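# Clear timber from roller feed onto locked rack hooks

## Task

Take the length of timber whose end is still held by the stopped powered rollers (green button runs the feed, red button halts it), and leave it resting in both hooks of the rack next to the outfeed. Both hooks fold down and must be locked, and the feed must be stopped when you finish.

## Robot and tools

Robots. Three Kinova Gen3 arms, arm1, arm2 and arm3, each carrying a five-fingered right hand. Foot (base_link) poses in the scene frame, metres and quat_wxyz: arm1 x=-0.187 y=+0.681 z=+0.877 (+0.727, -0.001, -0.006, -0.686); arm2 x=+1.175 y=-0.702 z=+0.717 (+0.617, -0.003, -0.007, +0.787); arm3 x=+1.144 y=+0.467 z=+0.774 (+0.696, +0.000, +0.001, -0.718). Each foot looks along its own +x. A hand reaches about 1.06 m from the joint-1 axis.

Frames. One scene frame, metres, origin on the floor, +z up. The hand point sits 0.045 m ahead of the palm; its +z runs along straightened fingers, +y leaves the palm face, +x crosses the palm away from the thumb. Straight fingertips extend 0.06-0.07 m past the point. A wrist bracket on the little-finger side juts out and can strike things. The wrist camera is on that same side, aimed at the hand point.

move. One call runs one action; all motions in it begin together. Arguments are arm1, arm2, arm3 (one object per arm, any may be omitted) and cameras. Inside an arm object:
- joints: absolute targets keyed by name. joint1_rad..joint7_rad in radians (joint1, 3, 5, 7 within -6.283..6.283; joint2 -2.249..2.249; joint4 -2.579..2.579; joint6 -2.099..2.099). Finger keys hand_little, hand_ring, hand_middle, hand_index, hand_thumb_bend, hand_thumb_turn run -1 (closed; for the turn, thumb opposite the fingers) to +1 (open/straight; turn beside palm). hand_force_limit (-1..1) is the closing force cutoff, about 0 N at -1 to 10 N at +1 (15 N for thumb motors). hand_speed (-0.96..1) sets finger speed; it starts at -0.8, and -0.94 or slower gives a gentle grip.
- target: seven numbers [x, y, z, qw, qx, qy, qz], an absolute hand-point pose in the scene frame (metres, unit quaternion); the hand travels in a straight line from its current hand_target toward it. When target is used, joints may only contain the hand_ keys.
- speed: top linear speed for target, 0.002..0.5 m/s, default 0.25; rotation capped at twice that in rad/s.
- min_time_s: 0.1..8 s, a floor on how long that arm's joint motions take.
Arm joints with joint targets arrive together; joint speed is capped. Hand paths in one action finish together and stop after 10 s even if short. Hands lag and can overshoot their path, mostly when nearly straight-armed, and nothing avoids obstacles or other arms. A joint left out may still drive toward an old target. An empty move returns full state plus all images.

wait: seconds 0..10; runs the scene without new commands; optional cameras.
zoom_image: camera (one of the names below, must be among the latest images) and region [x0, y0, x1, y1] in pixels, top-left origin, no more than 504 per side.
show_instructions: no arguments; shows the reference page.
finished_scene: optional scene 1; final, so only call it once the timber sits in both locked hooks and the feed is off.

Cameras: arm1_cam_wrist, arm2_cam_wrist, arm3_cam_wrist, cam_button, cam_end, cam_over, cam_side, or "all"; [] means none. An unknown name invalidates the call.

Results. "move" lists arms commanded; "as last shown" marks an uncommanded arm, its status reading "not commanded". "pictures" gives image order. "hand" is the measured hand pose (can be off at long reach); hand_target is the pose the held joint targets imply. Statuses: done (hand within 1 cm and 2 degrees; joints within tolerance), off_target (at rest short, maybe still pushing), time_out (stop; joint holds where it is), not_followed / "joint command not followed" / "pose unreachable" (a safety check blocked the arm; a hand target is dropped). hand_stopped_by gives six words for little, ring, middle, index, thumb_bend, thumb_turn: moving, target, force, stalled, fault. *_load_n are fingertip loads in N, positive pushing open; a lost grip shows as loads near zero. Joint velocities in rad/s; "within noise" means still. Joint torques and Flange force reveal contact and carried weight. MOTOR HOT and OVER-TEMPERATURE FAULT warn of heating; afterwards resend targets marked limit_stop_at_motor_heat.

Gripping. A finger motor starts only when its target changes by 0.002 or more, and stops at the target or when load reaches hand_force_limit, then locks. To squeeze more, raise the limit and send a more closed target; to release, send a more open one. Thumb turned in front plus fingers wraps objects about 0.035-0.065 m thick; handles down to about 0.025 m.

Faults and hazards. A torque over the limit (104.5 N m joints 1-4, 51.3 N m joints 5-7) or a joint straying over 5 degrees from plan stops that arm for 10 s and skips its remaining commands; resend targets after. If a call is refused or a stop interrupts it, later move, wait and finished_scene calls in the same reply are skipped. The arms keep pushing on contact, so back off after touching. Avoid hard contact between two robots, including closing fingers on another arm's hand. Don't drop the timber, release it while moving, slam it, knock anything out of the work area, or force fingers with heavy swinging loads. Loose objects may occasionally get nudged. While you deliberate the scene keeps running with the last command held.

Each tool is called after ">>>" by a JSON object that holds its "method" and its "body".

Reference images:

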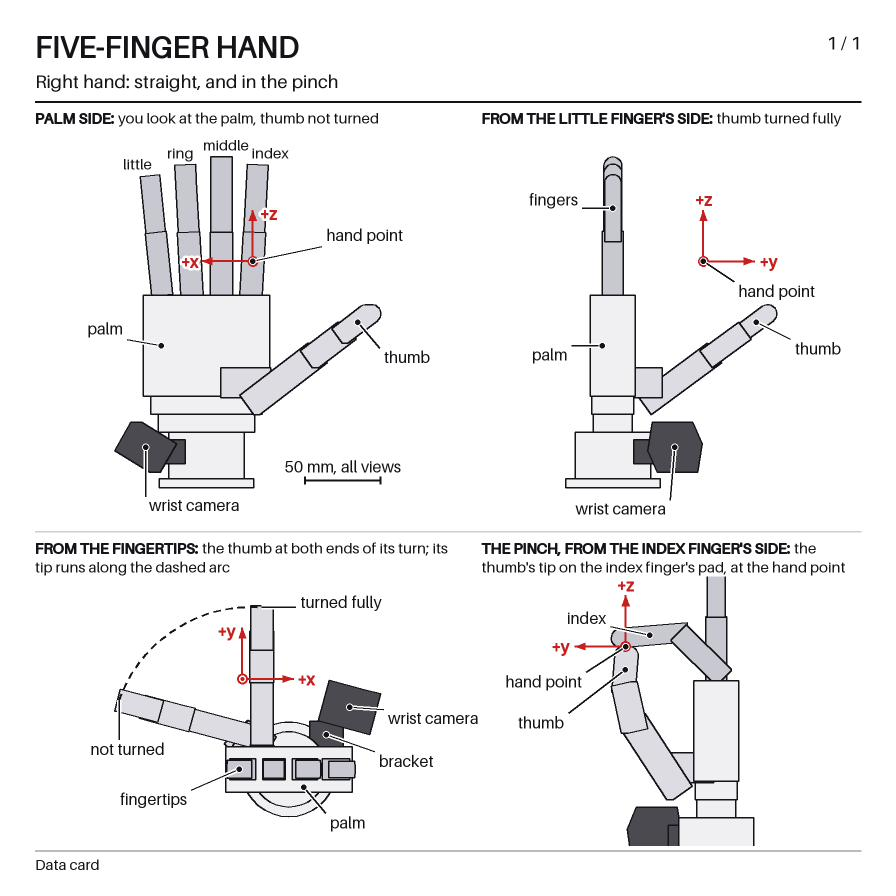

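## Session

>>> {"method": "move", "body": {}}

Scene clock: 0.00 s.
Joint torques (N m): no reading
Flange force (N): no reading
Joint velocities: within noise
arm1.joint_positions: joint1_rad=-0.884 joint2_rad=-0.317 joint3_rad=-0.116 joint4_rad=+1.544 joint5_rad=-0.012 joint6_rad=+1.932 joint7_rad=-1.693 hand_little=+1.000 hand_ring=+1.000 hand_middle=+1.000 hand_index=+1.000 hand_thumb_turn=+1.000 hand_thumb_bend=+1.000 hand_force_limit=+0.000 hand_speed=-0.800
arm1.joint_status: not commanded
arm1.hand_stopped_by: target,target,target,target,target,target
arm1.little_load_n: 0.0
arm1.ring_load_n: 0.0
arm1.middle_load_n: 0.0
arm1.index_load_n: 0.0
arm1.thumb_bend_load_n: 0.0
arm1.thumb_turn_load_n: 0.0
arm1.hand: x=+0.0003 y=+0.6245 z=+1.3448 quat_wxyz=(+0.007, -0.313, -0.950, +0.014) (m; scene frame)
arm1.hand_target: x=+0.0003 y=+0.6245 z=+1.3448 quat_wxyz=(+0.007, -0.313, -0.950, +0.014) (m; scene frame)
arm1.hand_status: not commanded
arm2.joint_positions: joint1_rad=+0.708 joint2_rad=-0.282 joint3_rad=-0.151 joint4_rad=+1.554 joint5_rad=+0.035 joint6_rad=+1.956 joint7_rad=-1.768 hand_little=+1.000 hand_ring=+1.000 hand_middle=+1.000 hand_index=+1.000 hand_thumb_turn=+1.000 hand_thumb_bend=+1.000 hand_force_limit=+0.000 hand_speed=-0.800
arm2.joint_status: not commanded
arm2.hand_stopped_by: target,target,target,target,target,target
arm2.little_load_n: 0.0
arm2.ring_load_n: 0.0
arm2.middle_load_n: 0.0
arm2.index_load_n: 0.0
arm2.thumb_bend_load_n: 0.0
arm2.thumb_turn_load_n: 0.0
arm2.hand: x=+1.2083 y=-0.5110 z=+1.1721 quat_wxyz=(+0.001, +0.495, -0.867, +0.057) (m; scene frame)
arm2.hand_target: x=+1.2083 y=-0.5110 z=+1.1721 quat_wxyz=(+0.001, +0.495, -0.867, +0.057) (m; scene frame)
arm2.hand_status: not commanded
arm3.joint_positions: joint1_rad=+0.362 joint2_rad=-0.482 joint3_rad=-0.168 joint4_rad=+1.635 joint5_rad=-0.061 joint6_rad=+1.896 joint7_rad=-2.109 hand_little=+1.000 hand_ring=+1.000 hand_middle=+1.000 hand_index=+1.000 hand_thumb_turn=+1.000 hand_thumb_bend=+1.000 hand_force_limit=+0.000 hand_speed=-0.800
arm3.joint_status: not commanded
arm3.hand_stopped_by: target,target,target,target,target,target
arm3.little_load_n: 0.0
arm3.ring_load_n: 0.0
arm3.middle_load_n: 0.0
arm3.index_load_n: 0.0
arm3.thumb_bend_load_n: 0.0
arm3.thumb_turn_load_n: 0.0
arm3.hand: x=+1.1452 y=+0.2838 z=+1.2405 quat_wxyz=(-0.027, -0.917, -0.396, +0.034) (m; scene frame)
arm3.hand_target: x=+1.1452 y=+0.2838 z=+1.2405 quat_wxyz=(-0.027, -0.917, -0.396, +0.034) (m; scene frame)
arm3.hand_status: not commanded
pictures: arm1_cam_wrist, arm2_cam_wrist, arm3_cam_wrist, cam_button, cam_end, cam_over, cam_side

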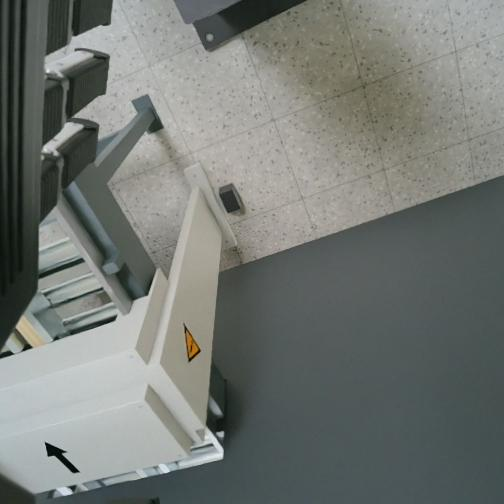

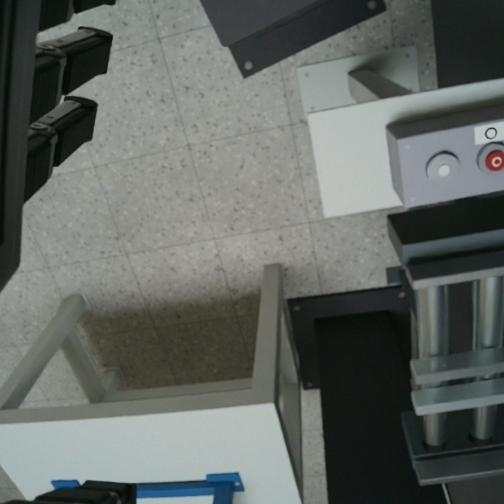

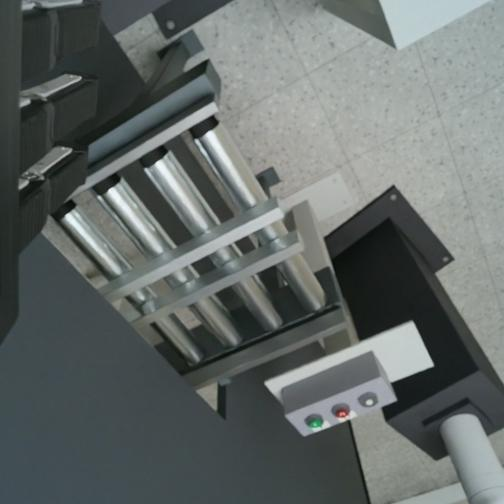

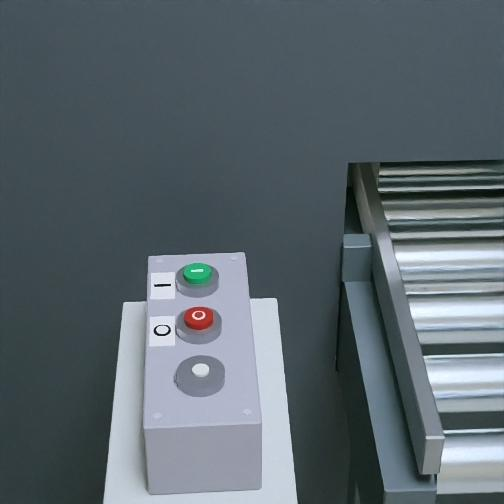

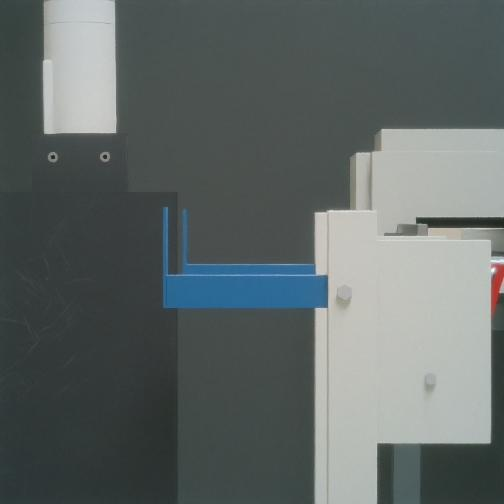

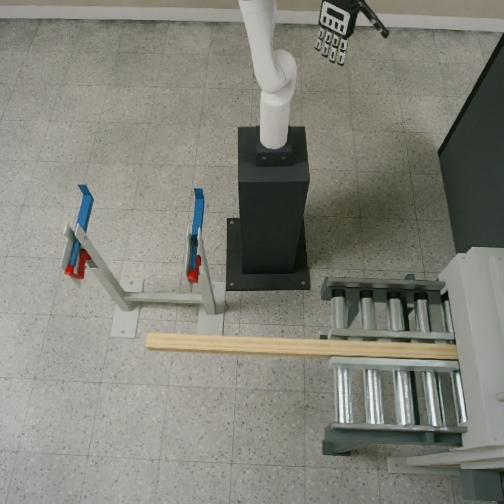

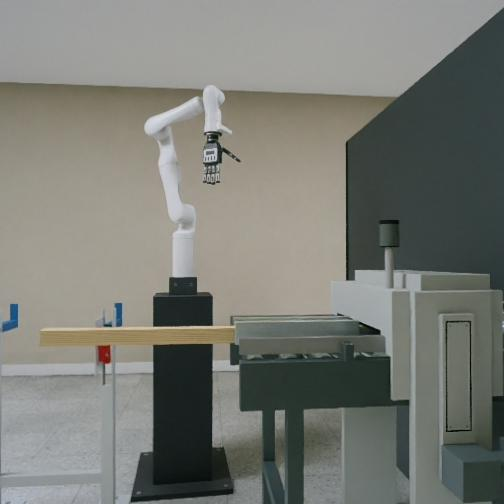

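>>> {"method": "zoom_image", "body": {"camera": "cam_over", "region": [40, 150, 260, 370]}}

>>> {"method": "zoom_image", "body": {"camera": "cam_over", "region": [284, 230, 504, 480]}}

>>> {"method": "zoom_image", "body": {"camera": "cam_side", "region": [0, 280, 220, 500]}}

>>> {"method": "zoom_image", "body": {"camera": "cam_side", "region": [220, 200, 500, 480]}}

>>> {"method": "zoom_image", "body": {"camera": "cam_end", "region": [100, 100, 504, 504]}}

>>> {"method": "zoom_image", "body": {"camera": "arm2_cam_wrist", "region": [0, 250, 504, 504]}}

>>> {"method": "zoom_image", "body": {"camera": "arm1_cam_wrist", "region": [0, 90, 260, 504]}}

Scaled by 2.291 from the camera's image (finer frame: 720x720).

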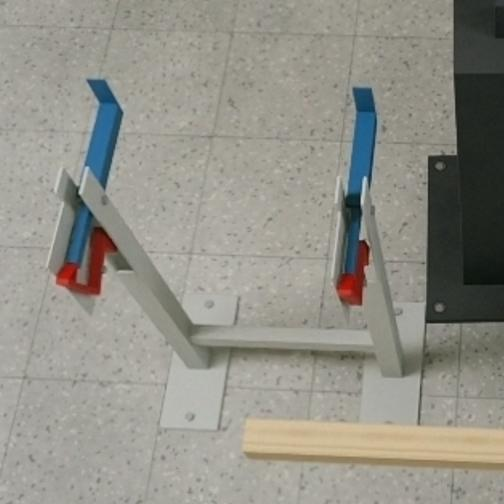

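Scaled by 2.016 from the camera's image (finer frame: 720x720).

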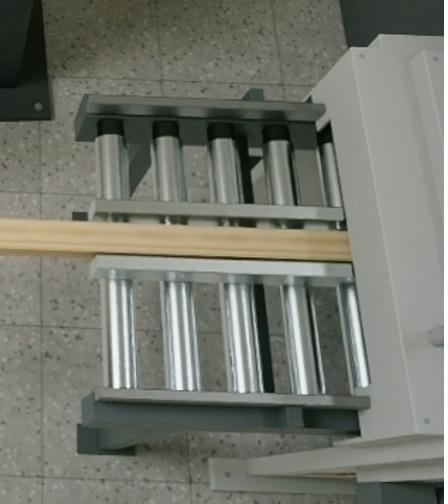

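Scaled by 2.291 from the camera's image (finer frame: 720x720).

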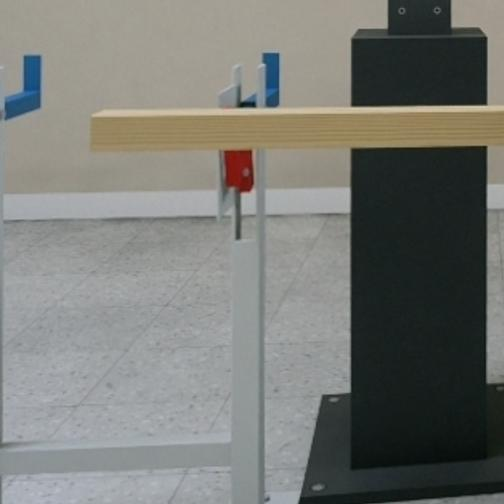

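Scaled by 1.800 from the camera's image (finer frame: 720x720).

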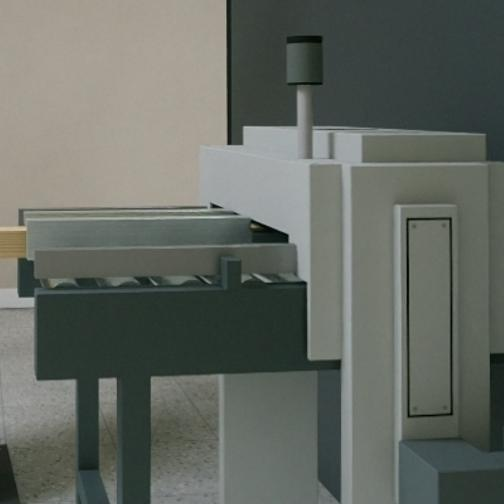

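Scaled by 1.248 from the camera's image (finer frame: 720x720).

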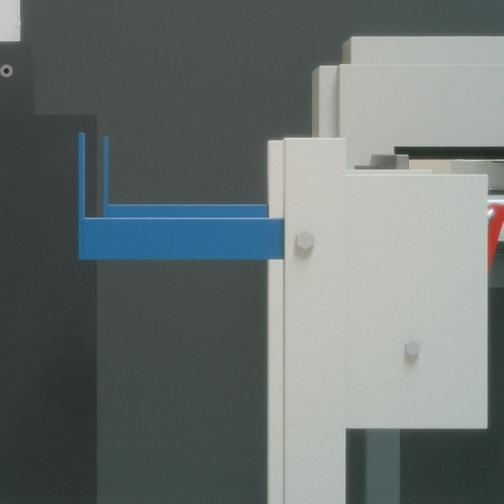

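Scaled by 1.000.

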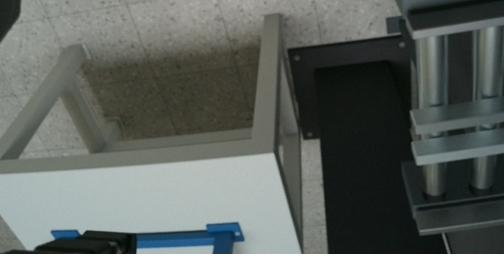

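Scaled by 1.217 from the camera's image (finer frame: 720x720).

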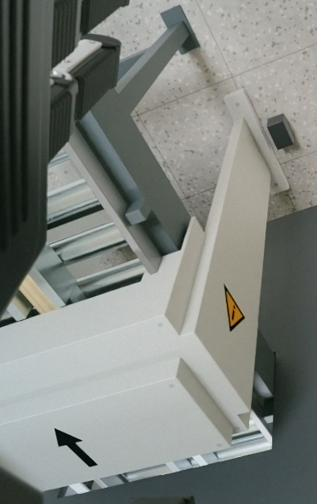

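>>> {"method": "move", "body": {"arm1": {"joints": {"joint1_rad": 0.9}, "min_time_s": 4}, "cameras": ["arm1_cam_wrist", "cam_over", "cam_side"]}}

Scene clock: 18.00 s.
Joint torques (N m): arm1=[-0.22 -1.12 0.13 -7.54 0.18 -0.6 0.26] | arm2=[-0.25 0.99 0.19 -7.32 0.21 0.53 -0.13] | arm3=[0.39 0.59 1.3 -7.25 0.41 0.04 0.46]
Flange force (N): arm1=[1.8 1.1 -1.4] | arm2=[5.9 -1.6 2.6] | arm3=[0.0 5.2 -0.9]
move: arm1 done
Joint velocities: within noise
arm1.joint_positions: joint1_rad=+0.900 joint2_rad=-0.317 joint3_rad=-0.116 joint4_rad=+1.544 joint5_rad=-0.012 joint6_rad=+1.932 joint7_rad=-1.693 hand_little=+1.000 hand_ring=+1.000 hand_middle=+1.000 hand_index=+1.000 hand_thumb_turn=+1.000 hand_thumb_bend=+1.000 hand_force_limit=+0.000 hand_speed=-0.800
arm1.joint_status: all done
arm1.hand_stopped_by: target,target,target,target,target,target
arm1.little_load_n: 0.0
arm1.ring_load_n: 0.0
arm1.middle_load_n: 0.0
arm1.index_load_n: 0.0
arm1.thumb_bend_load_n: -0.5
arm1.thumb_turn_load_n: 0.0
arm1.hand: x=-0.2902 y=+0.5117 z=+1.3441 quat_wxyz=(+0.010, -0.936, -0.353, -0.004)
arm1.hand_target: x=-0.2902 y=+0.5117 z=+1.3441 quat_wxyz=(+0.010, -0.936, -0.353, -0.004)
arm1.hand_status: not commanded
arm2, arm3: as last shown

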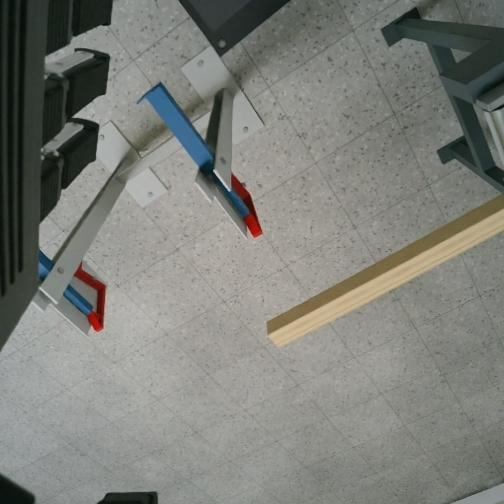

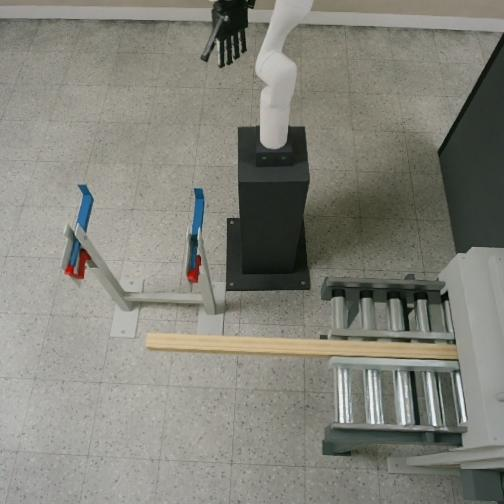

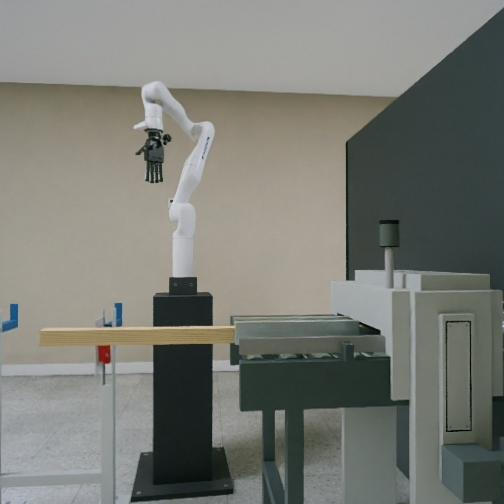

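>>> {"method": "zoom_image", "body": {"camera": "arm1_cam_wrist", "region": [120, 40, 320, 260]}}

>>> {"method": "zoom_image", "body": {"camera": "arm1_cam_wrist", "region": [20, 200, 160, 360]}}

Scaled by 2.291 from the camera's image (finer frame: 720x720).

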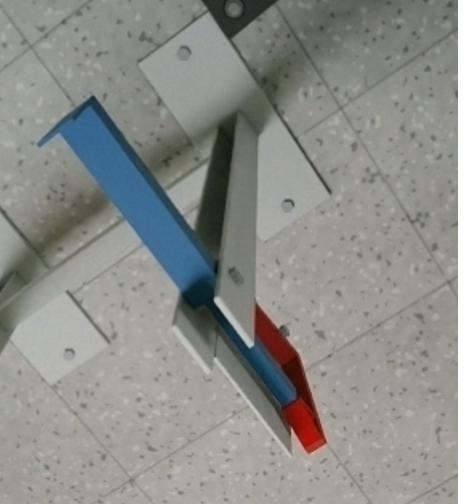

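Scaled by 3.150 from the camera's image (finer frame: 720x720).

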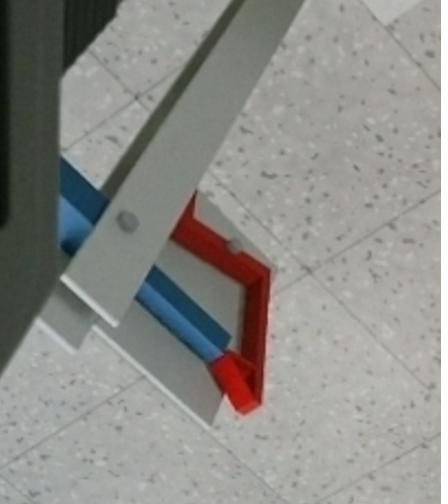

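>>> {"method": "move", "body": {"cameras": ["cam_end", "arm1_cam_wrist"]}}

>>> {"method": "zoom_image", "body": {"camera": "cam_end", "region": [404, 200, 504, 330]}}

>>> {"method": "zoom_image", "body": {"camera": "arm1_cam_wrist", "region": [190, 150, 290, 250]}}

>>> {"method": "zoom_image", "body": {"camera": "arm1_cam_wrist", "region": [60, 250, 130, 350]}}

Scene clock: 20.00 s.
Joint torques (N m): arm1=[-0.28 -1.12 0.19 -7.52 0.2 -0.55 0.27] | arm2=[-0.24 1.02 0.22 -7.34 0.22 0.55 -0.13] | arm3=[0.41 0.59 1.17 -7.24 0.4 0.04 0.45]
Flange force (N): arm1=[1.7 1.4 -1.4] | arm2=[6.0 -1.6 2.8] | arm3=[-0.2 4.8 -1.0]
Joint velocities: within noise
arm1.joint_positions: joint1_rad=+0.900 joint2_rad=-0.317 joint3_rad=-0.116 joint4_rad=+1.544 joint5_rad=-0.012 joint6_rad=+1.932 joint7_rad=-1.693 hand_little=+1.000 hand_ring=+1.000 hand_middle=+1.000 hand_index=+1.000 hand_thumb_turn=+1.000 hand_thumb_bend=+1.000 hand_force_limit=+0.000 hand_speed=-0.800
arm1.joint_status: all done
arm1.hand_stopped_by: target,target,target,target,target,target
arm1.little_load_n: 0.0
arm1.ring_load_n: 0.0
arm1.middle_load_n: 0.0
arm1.index_load_n: 0.0
arm1.thumb_bend_load_n: 0.0
arm1.thumb_turn_load_n: 0.5
arm1.hand: x=-0.2902 y=+0.5117 z=+1.3441 quat_wxyz=(+0.010, -0.936, -0.353, -0.004) (m; scene frame)
arm1.hand_target: x=-0.2902 y=+0.5117 z=+1.3441 quat_wxyz=(+0.010, -0.936, -0.353, -0.004) (m; scene frame)
arm1.hand_status: not commanded
arm2.joint_positions: joint1_rad=+0.708 joint2_rad=-0.282 joint3_rad=-0.151 joint4_rad=+1.554 joint5_rad=+0.035 joint6_rad=+1.956 joint7_rad=-1.768 hand_little=+1.000 hand_ring=+1.000 hand_middle=+1.000 hand_index=+1.000 hand_thumb_turn=+1.000 hand_thumb_bend=+1.000 hand_force_limit=+0.000 hand_speed=-0.800
arm2.joint_status: not commanded
arm2.hand_stopped_by: target,target,target,target,target,target
arm2.little_load_n: 0.0
arm2.ring_load_n: 0.0
arm2.middle_load_n: 0.0
arm2.index_load_n: 0.0
arm2.thumb_bend_load_n: -0.5
arm2.thumb_turn_load_n: 0.0
arm2.hand: x=+1.2083 y=-0.5110 z=+1.1721 quat_wxyz=(+0.001, +0.495, -0.867, +0.057) (m; scene frame)
arm2.hand_target: x=+1.2083 y=-0.5110 z=+1.1721 quat_wxyz=(+0.001, +0.495, -0.867, +0.057) (m; scene frame)
arm2.hand_status: not commanded
arm3.joint_positions: joint1_rad=+0.362 joint2_rad=-0.482 joint3_rad=-0.168 joint4_rad=+1.635 joint5_rad=-0.061 joint6_rad=+1.896 joint7_rad=-2.109 hand_little=+1.000 hand_ring=+1.000 hand_middle=+1.000 hand_index=+1.000 hand_thumb_turn=+1.000 hand_thumb_bend=+1.000 hand_force_limit=+0.000 hand_speed=-0.800
arm3.joint_status: not commanded
arm3.hand_stopped_by: target,target,target,target,target,target
arm3.little_load_n: 0.0
arm3.ring_load_n: 0.0
arm3.middle_load_n: 0.0
arm3.index_load_n: 0.0
arm3.thumb_bend_load_n: -0.5
arm3.thumb_turn_load_n: 0.0
arm3.hand: x=+1.1452 y=+0.2838 z=+1.2405 quat_wxyz=(-0.027, -0.917, -0.396, +0.034) (m; scene frame)
arm3.hand_target: x=+1.1452 y=+0.2838 z=+1.2405 quat_wxyz=(-0.027, -0.917, -0.396, +0.034) (m; scene frame)
arm3.hand_status: not commanded
pictures: arm1_cam_wrist, cam_end

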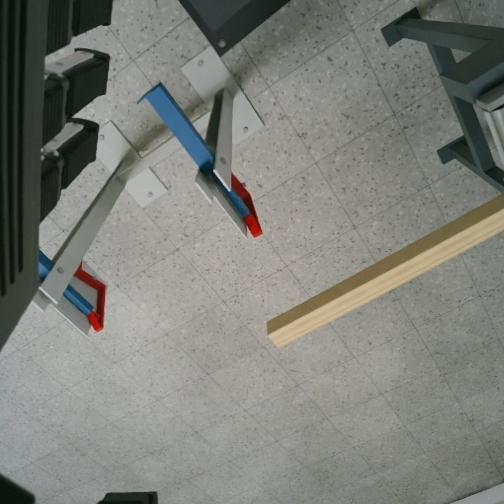

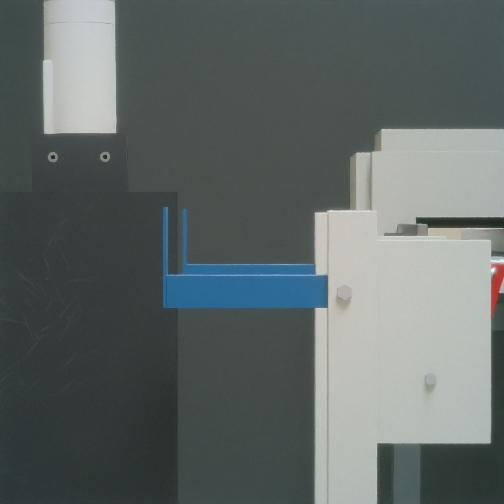

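Scaled by 3.877 from the camera's image (finer frame: 720x720).

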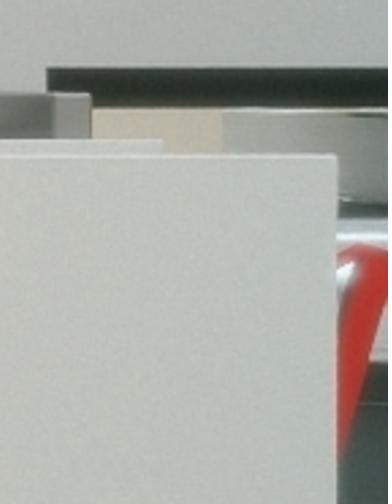

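Scaled by 5.040 from the camera's image (finer frame: 720x720).

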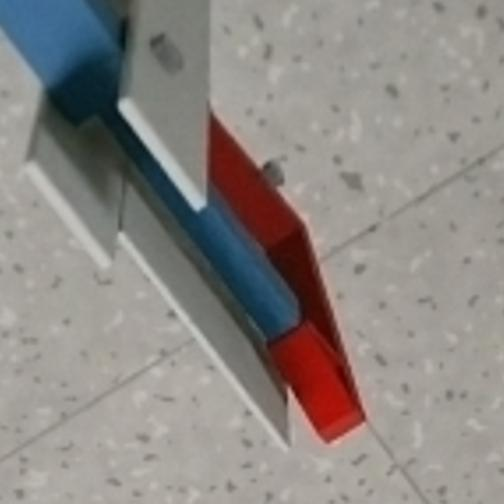

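Scaled by 5.040 from the camera's image (finer frame: 720x720).

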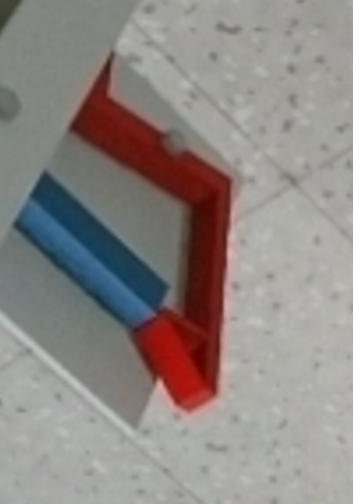

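>>> {"method": "zoom_image", "body": {"camera": "arm1_cam_wrist", "region": [0, 0, 200, 250]}}

Scaled by 2.016 from the camera's image (finer frame: 720x720).

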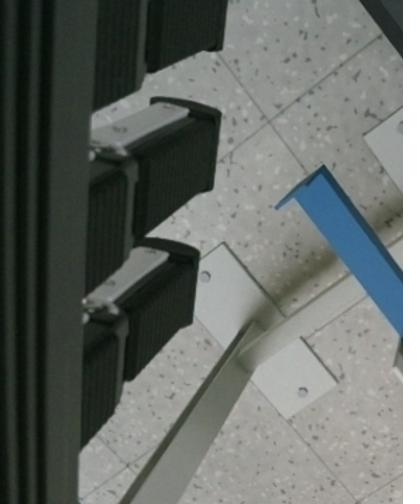

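>>> {"method": "move", "body": {"arm1": {"target": [-0.4402, 0.5117, 1.3441, 0.010, -0.936, -0.353, -0.004], "speed": 0.15}, "cameras": ["arm1_cam_wrist"]}}

>>> {"method": "move", "body": {"arm1": {"target": [-0.4402, 0.3617, 1.3441, 0.010, -0.936, -0.353, -0.004], "speed": 0.15}, "cameras": ["arm1_cam_wrist"]}}

>>> {"method": "move", "body": {"arm1": {"target": [-0.2902, 0.3617, 1.3441, 0.010, -0.936, -0.353, -0.004], "speed": 0.15}, "cameras": ["arm1_cam_wrist"]}}

Scene clock: 35.83 s.
Joint torques (N m): arm1=[-0.43 -6.48 -0.09 -7.69 0.18 -0.57 0.33] | arm2=[-0.26 1 0.19 -7.28 0.21 0.54 -0.1] | arm3=[0.4 0.64 1.22 -7.26 0.39 0.06 0.46]
Flange force (N): arm1=[0.8 1.0 -1.7] | arm2=[5.9 -1.6 2.6] | arm3=[0.0 4.9 -0.8]
move: arm1 done
Joint velocities: within noise
arm1.joint_positions: joint1_rad=+0.977 joint2_rad=-0.037 joint3_rad=+0.137 joint4_rad=+1.330 joint5_rad=+0.037 joint6_rad=+1.859 joint7_rad=-1.354 hand_little=+1.000 hand_ring=+1.000 hand_middle=+1.000 hand_index=+1.000 hand_thumb_turn=+1.000 hand_thumb_bend=+1.000 hand_force_limit=+0.000 hand_speed=-0.800
arm1.joint_status: not commanded
arm1.hand_stopped_by: target,target,target,target,target,target
arm1.little_load_n: 0.0
arm1.ring_load_n: 0.5
arm1.middle_load_n: 0.0
arm1.index_load_n: 0.0
arm1.thumb_bend_load_n: 0.0
arm1.thumb_turn_load_n: 0.0
arm1.hand: x=-0.4402 y=+0.5117 z=+1.3441 quat_wxyz=(+0.010, -0.936, -0.353, -0.004)
arm1.hand_target: x=-0.4402 y=+0.5117 z=+1.3441 quat_wxyz=(+0.010, -0.936, -0.353, -0.004)
arm1.hand_status: done (0.000 m and 0.0 deg from the pose sent, 0.150 m and 0.0 deg at the start)
arm2, arm3: as last shown
arm2.thumb_bend_load_n: 0.0
arm3.thumb_bend_load_n: 0.0

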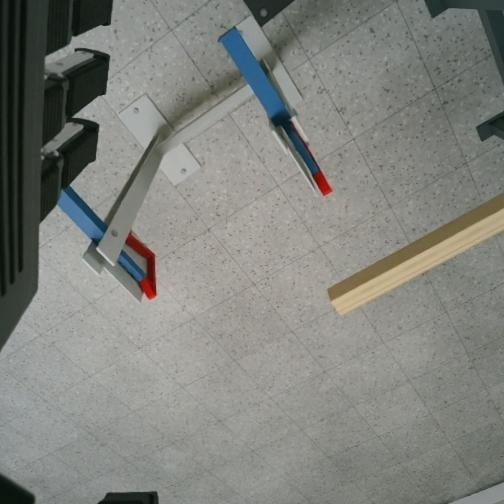

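Scene clock: 37.37 s.
Joint torques (N m): arm1=[-0.42 -10.69 0.03 -7.69 0.22 -0.52 0.29] | arm2=[-0.26 1.03 0.22 -7.3 0.2 0.52 -0.13] | arm3=[0.37 0.6 1.23 -7.24 0.38 0.01 0.48]
Flange force (N): arm1=[0.6 0.3 -1.4] | arm2=[6.0 -1.6 2.6] | arm3=[0.0 5.0 -1.1]
move: arm1 done
Joint velocities: within noise
arm1.joint_positions: joint1_rad=+0.780 joint2_rad=+0.179 joint3_rad=-0.013 joint4_rad=+1.097 joint5_rad=+0.029 joint6_rad=+1.885 joint7_rad=-1.703 hand_little=+1.000 hand_ring=+1.000 hand_middle=+1.000 hand_index=+1.000 hand_thumb_turn=+1.000 hand_thumb_bend=+1.000 hand_force_limit=+0.000 hand_speed=-0.800
arm1.joint_status: not commanded
arm1.hand_stopped_by: target,target,target,target,target,target
arm1.little_load_n: 0.0
arm1.ring_load_n: 0.0
arm1.middle_load_n: 0.0
arm1.index_load_n: 0.0
arm1.thumb_bend_load_n: 0.0
arm1.thumb_turn_load_n: 0.0
arm1.hand: x=-0.4402 y=+0.3617 z=+1.3441 quat_wxyz=(+0.010, -0.936, -0.353, -0.004)
arm1.hand_target: x=-0.4402 y=+0.3617 z=+1.3441 quat_wxyz=(+0.010, -0.936, -0.353, -0.004)
arm1.hand_status: done (0.000 m and 0.0 deg from the pose sent, 0.150 m and 0.0 deg at the start)
arm2, arm3: as last shown

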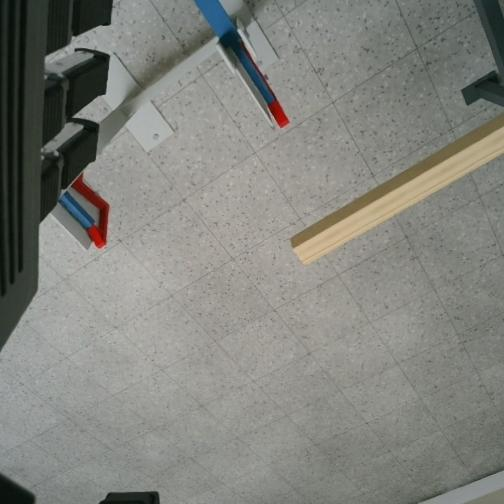

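Scene clock: 38.90 s.
Joint torques (N m): arm1=[-0.4 -6.77 0.04 -7.71 0.19 -0.55 0.35] | arm2=[-0.27 1.04 0.21 -7.37 0.19 0.56 -0.12] | arm3=[0.39 0.62 1.19 -7.31 0.39 0 0.44]
Flange force (N): arm1=[1.1 0.4 -1.6] | arm2=[6.0 -1.6 3.0] | arm3=[0.0 4.7 -0.8]
move: arm1 done
Joint velocities: within noise
arm1.joint_positions: joint1_rad=+0.569 joint2_rad=-0.025 joint3_rad=-0.184 joint4_rad=+1.326 joint5_rad=+0.012 joint6_rad=+1.868 joint7_rad=-2.090 hand_little=+1.000 hand_ring=+1.000 hand_middle=+1.000 hand_index=+1.000 hand_thumb_turn=+1.000 hand_thumb_bend=+1.000 hand_force_limit=+0.000 hand_speed=-0.800
arm1.joint_status: not commanded
arm1.hand_stopped_by: target,target,target,target,target,target
arm1.little_load_n: 0.0
arm1.ring_load_n: 0.0
arm1.middle_load_n: 0.0
arm1.index_load_n: 0.0
arm1.thumb_bend_load_n: 0.0
arm1.thumb_turn_load_n: 0.0
arm1.hand: x=-0.2902 y=+0.3617 z=+1.3441 quat_wxyz=(+0.010, -0.936, -0.353, -0.004)
arm1.hand_target: x=-0.2902 y=+0.3617 z=+1.3441 quat_wxyz=(+0.010, -0.936, -0.353, -0.004)
arm1.hand_status: done (0.000 m and 0.0 deg from the pose sent, 0.150 m and 0.0 deg at the start)
arm2, arm3: as last shown

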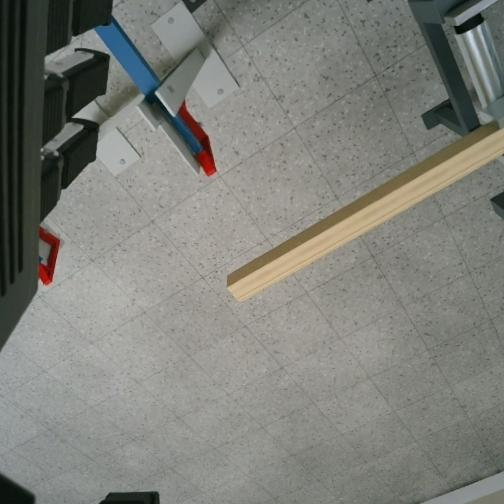

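>>> {"method": "zoom_image", "body": {"camera": "arm1_cam_wrist", "region": [200, 240, 280, 320]}}

>>> {"method": "zoom_image", "body": {"camera": "arm1_cam_wrist", "region": [90, 0, 250, 180]}}

>>> {"method": "zoom_image", "body": {"camera": "arm1_cam_wrist", "region": [400, 0, 504, 200]}}

Scaled by 6.300 from the camera's image (finer frame: 720x720).

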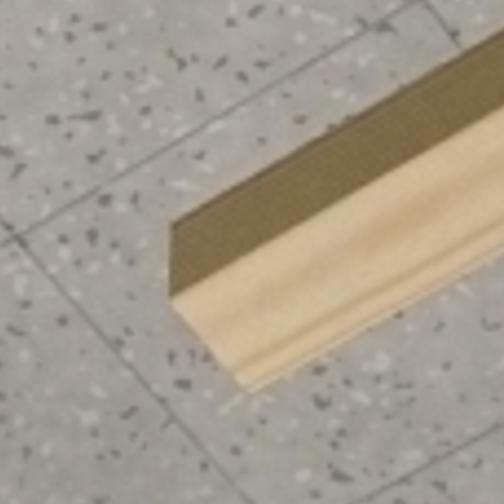

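Scaled by 2.800 from the camera's image (finer frame: 720x720).

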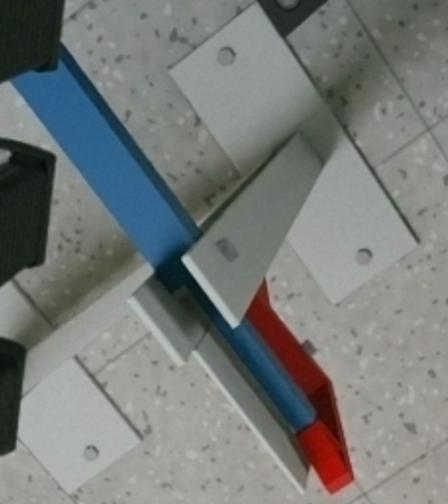

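Scaled by 2.520 from the camera's image (finer frame: 720x720).

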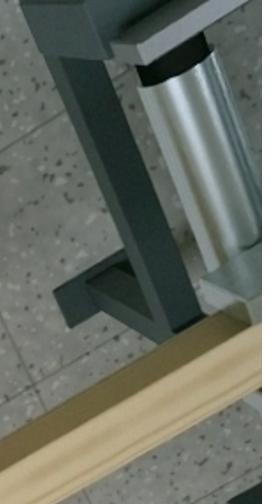

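>>> {"method": "move", "body": {"arm1": {"target": [-0.4402, 0.4617, 1.3441, 0.010, -0.936, -0.353, -0.004], "speed": 0.15}, "cameras": ["arm1_cam_wrist"]}}

>>> {"method": "zoom_image", "body": {"camera": "arm1_cam_wrist", "region": [200, 0, 360, 180]}}

>>> {"method": "zoom_image", "body": {"camera": "arm1_cam_wrist", "region": [20, 120, 180, 300]}}

>>> {"method": "move", "body": {"arm1": {"target": [-0.5902, 0.4617, 1.3441, 0.010, -0.936, -0.353, -0.004], "speed": 0.15}, "cameras": ["arm1_cam_wrist"]}}

>>> {"method": "zoom_image", "body": {"camera": "arm1_cam_wrist", "region": [260, 0, 420, 180]}}

>>> {"method": "zoom_image", "body": {"camera": "arm1_cam_wrist", "region": [80, 90, 240, 270]}}

Scene clock: 49.23 s.
Joint torques (N m): arm1=[-0.35 -7.54 0.01 -7.74 0.18 -0.55 0.33] | arm2=[-0.28 1.04 0.17 -7.29 0.2 0.54 -0.11] | arm3=[0.41 0.55 1.29 -7.32 0.41 0.04 0.47]
Flange force (N): arm1=[0.9 0.9 -1.4] | arm2=[6.0 -1.7 2.6] | arm3=[0.0 5.2 -0.7]
move: arm1 done
Joint velocities: within noise
arm1.joint_positions: joint1_rad=+0.852 joint2_rad=+0.020 joint3_rad=+0.135 joint4_rad=+1.276 joint5_rad=+0.027 joint6_rad=+1.860 joint7_rad=-1.483 hand_little=+1.000 hand_ring=+1.000 hand_middle=+1.000 hand_index=+1.000 hand_thumb_turn=+1.000 hand_thumb_bend=+1.000 hand_force_limit=+0.000 hand_speed=-0.800
arm1.joint_status: not commanded
arm1.hand_stopped_by: target,target,target,target,target,target
arm1.little_load_n: 0.0
arm1.ring_load_n: 0.0
arm1.middle_load_n: 0.0
arm1.index_load_n: 0.0
arm1.thumb_bend_load_n: -0.5
arm1.thumb_turn_load_n: 0.0
arm1.hand: x=-0.4402 y=+0.4617 z=+1.3441 quat_wxyz=(+0.010, -0.936, -0.353, -0.004)
arm1.hand_target: x=-0.4402 y=+0.4617 z=+1.3441 quat_wxyz=(+0.010, -0.936, -0.353, -0.004)
arm1.hand_status: done (0.000 m and 0.0 deg from the pose sent, 0.180 m and 0.0 deg at the start)
arm2, arm3: as last shown

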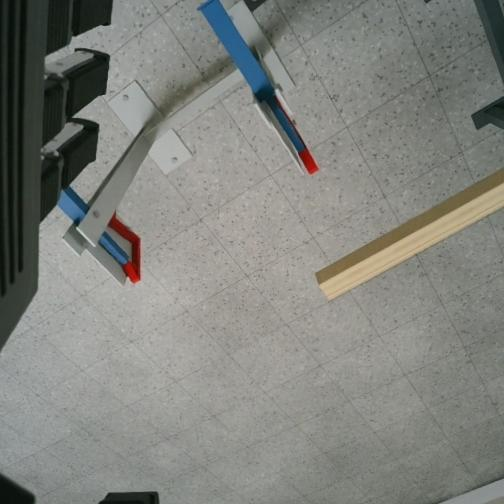

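Scaled by 2.800 from the camera's image (finer frame: 720x720).

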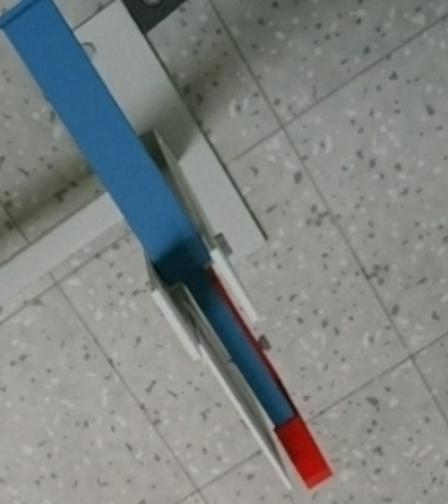

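Scaled by 2.800 from the camera's image (finer frame: 720x720).

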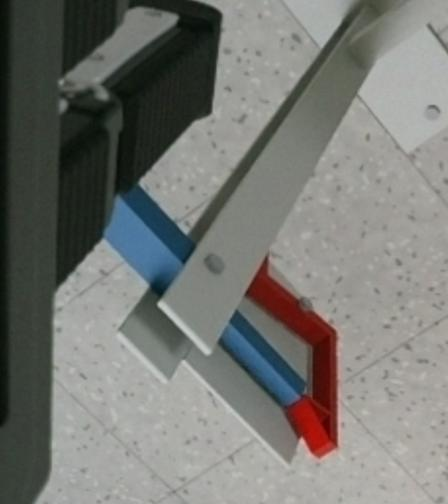

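Scene clock: 50.77 s.
Joint torques (N m): arm1=[-0.45 -14.1 0.71 -7.48 0.21 -0.56 0.34] | arm2=[-0.27 1 0.23 -7.29 0.23 0.54 -0.12] | arm3=[0.42 0.62 1.22 -7.24 0.4 0.03 0.47]
Flange force (N): arm1=[-0.7 0.0 -2.1] | arm2=[5.9 -1.5 2.6] | arm3=[0.0 4.9 -1.0]
move: arm1 done
Joint velocities: within noise
arm1.joint_positions: joint1_rad=+1.063 joint2_rad=+0.379 joint3_rad=+0.243 joint4_rad=+0.825 joint5_rad=-0.062 joint6_rad=+1.951 joint7_rad=-1.212 hand_little=+1.000 hand_ring=+1.000 hand_middle=+1.000 hand_index=+1.000 hand_thumb_turn=+1.000 hand_thumb_bend=+1.000 hand_force_limit=+0.000 hand_speed=-0.800
arm1.joint_status: not commanded
arm1.hand_stopped_by: target,target,target,target,target,target
arm1.little_load_n: 0.0
arm1.ring_load_n: 0.0
arm1.middle_load_n: 0.0
arm1.index_load_n: 0.0
arm1.thumb_bend_load_n: 0.0
arm1.thumb_turn_load_n: 0.0
arm1.hand: x=-0.5902 y=+0.4617 z=+1.3441 quat_wxyz=(+0.010, -0.936, -0.353, -0.004)
arm1.hand_target: x=-0.5902 y=+0.4617 z=+1.3441 quat_wxyz=(+0.010, -0.936, -0.353, -0.004)
arm1.hand_status: done (0.000 m and 0.0 deg from the pose sent, 0.150 m and 0.0 deg at the start)
arm2, arm3: as last shown
arm2.middle_load_n: 0.5

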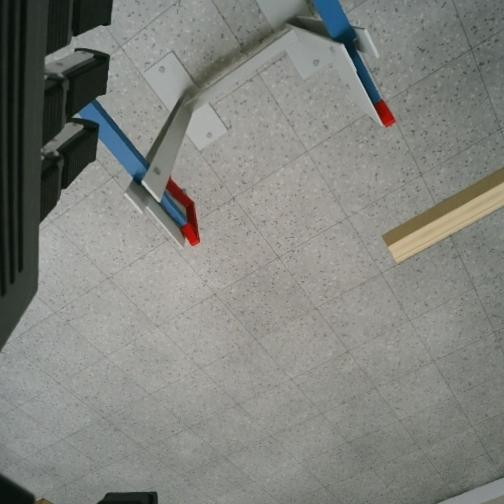

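Scaled by 2.800 from the camera's image (finer frame: 720x720).

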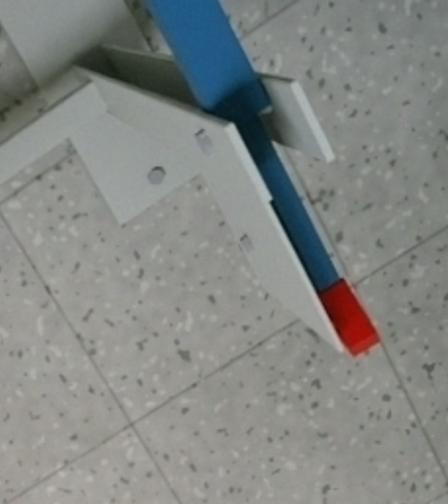

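Scaled by 2.800 from the camera's image (finer frame: 720x720).

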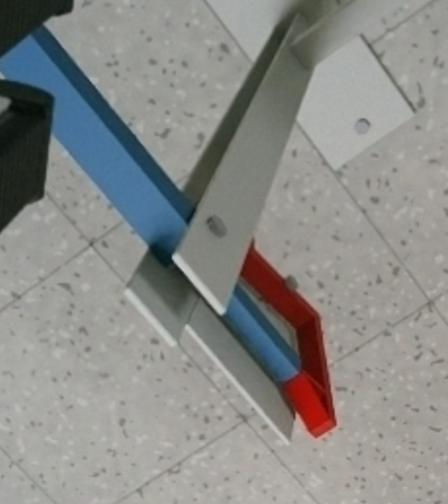

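>>> {"method": "move", "body": {"arm1": {"target": [0.05, 0.36, 1.25, 0.010, -0.936, -0.353, -0.004], "speed": 0.25}}}

>>> {"method": "move", "body": {"arm1": {"target": [0.12, 0.33, 0.98, 0.804, -0.058, -0.577, 0.133], "speed": 0.25}, "cameras": ["arm1_cam_wrist", "cam_over", "cam_side"]}}

Scene clock: 64.37 s.
Joint torques (N m): arm1=[-0.2 -7.39 -0.87 -7.91 0.21 -0.52 0.31] | arm2=[-0.28 1 0.16 -7.32 0.22 0.55 -0.14] | arm3=[0.36 0.59 1.21 -7.26 0.44 0.05 0.48]
Flange force (N): arm1=[0.5 -0.9 -1.8] | arm2=[5.9 -1.8 2.7] | arm3=[-0.1 5.0 -0.9]
move: arm1 done
Joint velocities: within noise
arm1.joint_positions: joint1_rad=+0.107 joint2_rad=+0.159 joint3_rad=-0.963 joint4_rad=+1.499 joint5_rad=+0.109 joint6_rad=+1.576 joint7_rad=-3.330 hand_little=+1.000 hand_ring=+1.000 hand_middle=+1.000 hand_index=+1.000 hand_thumb_turn=+1.000 hand_thumb_bend=+1.000 hand_force_limit=+0.000 hand_speed=-0.800
arm1.joint_status: not commanded
arm1.hand_stopped_by: target,target,target,target,target,target
arm1.little_load_n: 0.0
arm1.ring_load_n: 0.0
arm1.middle_load_n: 0.0
arm1.index_load_n: 0.0
arm1.thumb_bend_load_n: 0.0
arm1.thumb_turn_load_n: 0.0
arm1.hand: x=+0.0500 y=+0.3600 z=+1.2500 quat_wxyz=(+0.010, -0.936, -0.353, -0.004)
arm1.hand_target: x=+0.0500 y=+0.3600 z=+1.2500 quat_wxyz=(+0.010, -0.936, -0.353, -0.004)
arm1.hand_status: done (0.000 m and 0.0 deg from the pose sent, 0.655 m and 0.0 deg at the start)
arm2, arm3: as last shown
arm2.middle_load_n: 0.0
pictures: none

Scene clock: 71.40 s.
Joint torques (N m): arm1=[-0.09 -22.58 4.51 1.43 2.09 -0.03 0.43] | arm2=[-0.26 1 0.21 -7.31 0.2 0.52 -0.13] | arm3=[0.44 0.58 1.23 -7.27 0.39 0.04 0.47]
Flange force (N): arm1=no reading | arm2=[5.9 -1.6 2.6] | arm3=[-0.1 5.0 -0.9]
move: arm1 off_target
Joint velocities: arm1=[0 0.002 0.009 0.001 -0.006 0 0.003] | arm2=[within noise] | arm3=[within noise]
arm1.joint_positions: joint1_rad=-1.330 joint2_rad=+1.905 joint3_rad=+1.562 joint4_rad=+0.477 joint5_rad=-0.057 joint6_rad=+2.097 joint7_rad=-0.412 hand_little=+1.000 hand_ring=+1.000 hand_middle=+1.000 hand_index=+1.000 hand_thumb_turn=+1.000 hand_thumb_bend=+1.000 hand_force_limit=+0.000 hand_speed=-0.800
arm1.joint_status: not commanded
arm1.hand_stopped_by: target,target,target,target,target,target
arm1.little_load_n: 0.0
arm1.ring_load_n: 0.0
arm1.middle_load_n: 0.0
arm1.index_load_n: 0.0
arm1.thumb_bend_load_n: 0.0
arm1.thumb_turn_load_n: 0.0
arm1.hand: x=+0.1190 y=+0.3302 z=+0.9803 quat_wxyz=(+0.747, +0.059, -0.620, +0.232)
arm1.hand_target: x=+0.1190 y=+0.3302 z=+0.9803 quat_wxyz=(+0.747, +0.059, -0.620, +0.232)
arm1.hand_status: off_target (0.001 m and 19.4 deg from the pose sent, 0.281 m and 149.2 deg at the start; pose on its path clipped on 141 of 211 steps; a joint's target at an end of its range on 172 of 211 steps)
arm2, arm3: as last shown

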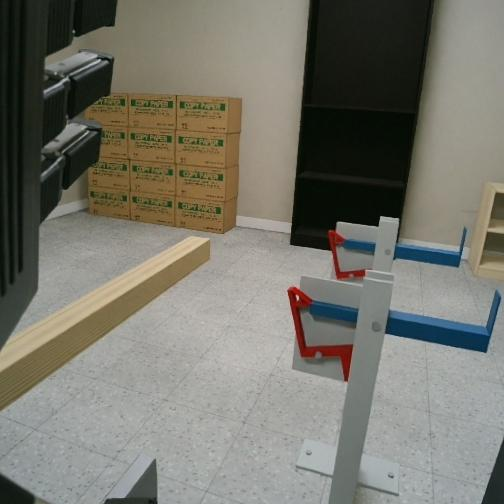

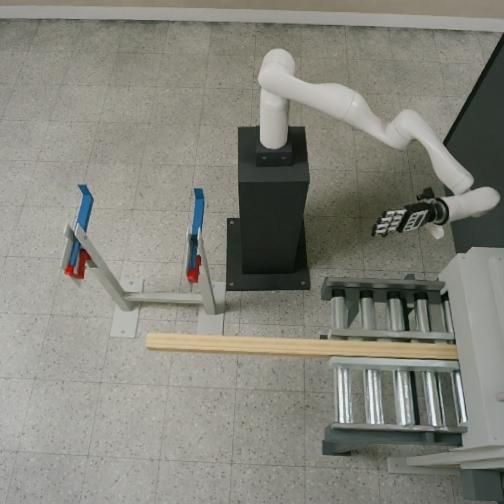

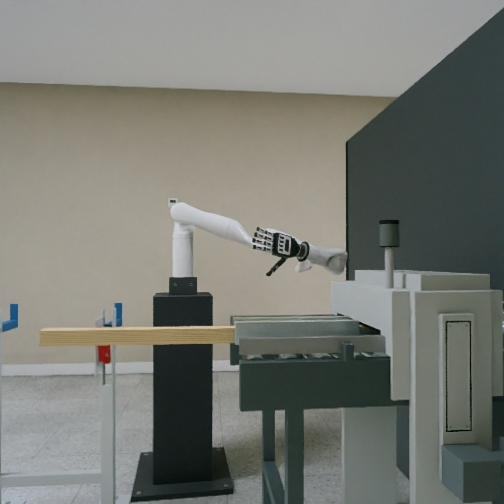

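Excellent view. Zoom on latches.

>>> {"method": "zoom_image", "body": {"camera": "arm1_cam_wrist", "region": [280, 200, 504, 400]}}

>>> {"method": "zoom_image", "body": {"camera": "arm1_cam_wrist", "region": [310, 210, 400, 290]}}

>>> {"method": "zoom_image", "body": {"camera": "arm1_cam_wrist", "region": [280, 270, 400, 390]}}

Scaled by 2.250 from the camera's image (finer frame: 720x720).

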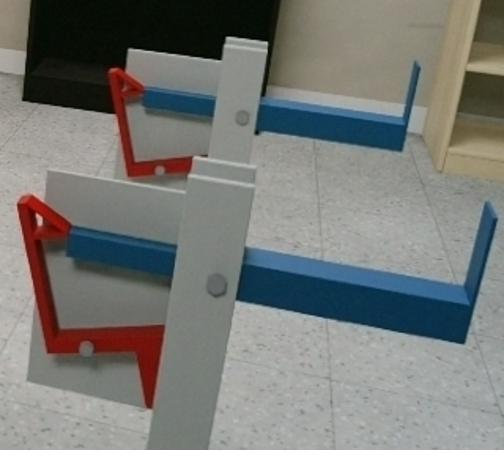

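Scaled by 5.600 from the camera's image (finer frame: 720x720).

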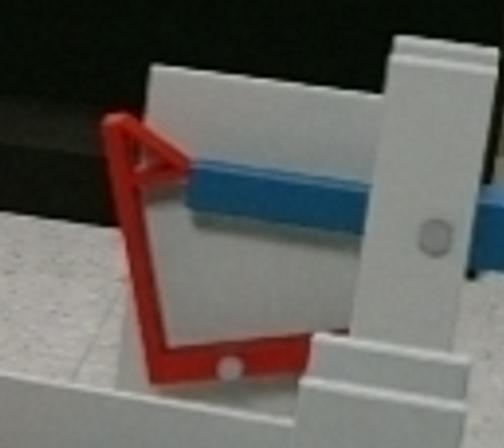

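Scaled by 4.200 from the camera's image (finer frame: 720x720).

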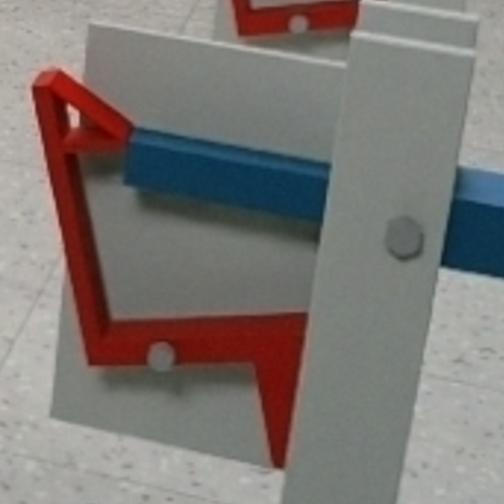

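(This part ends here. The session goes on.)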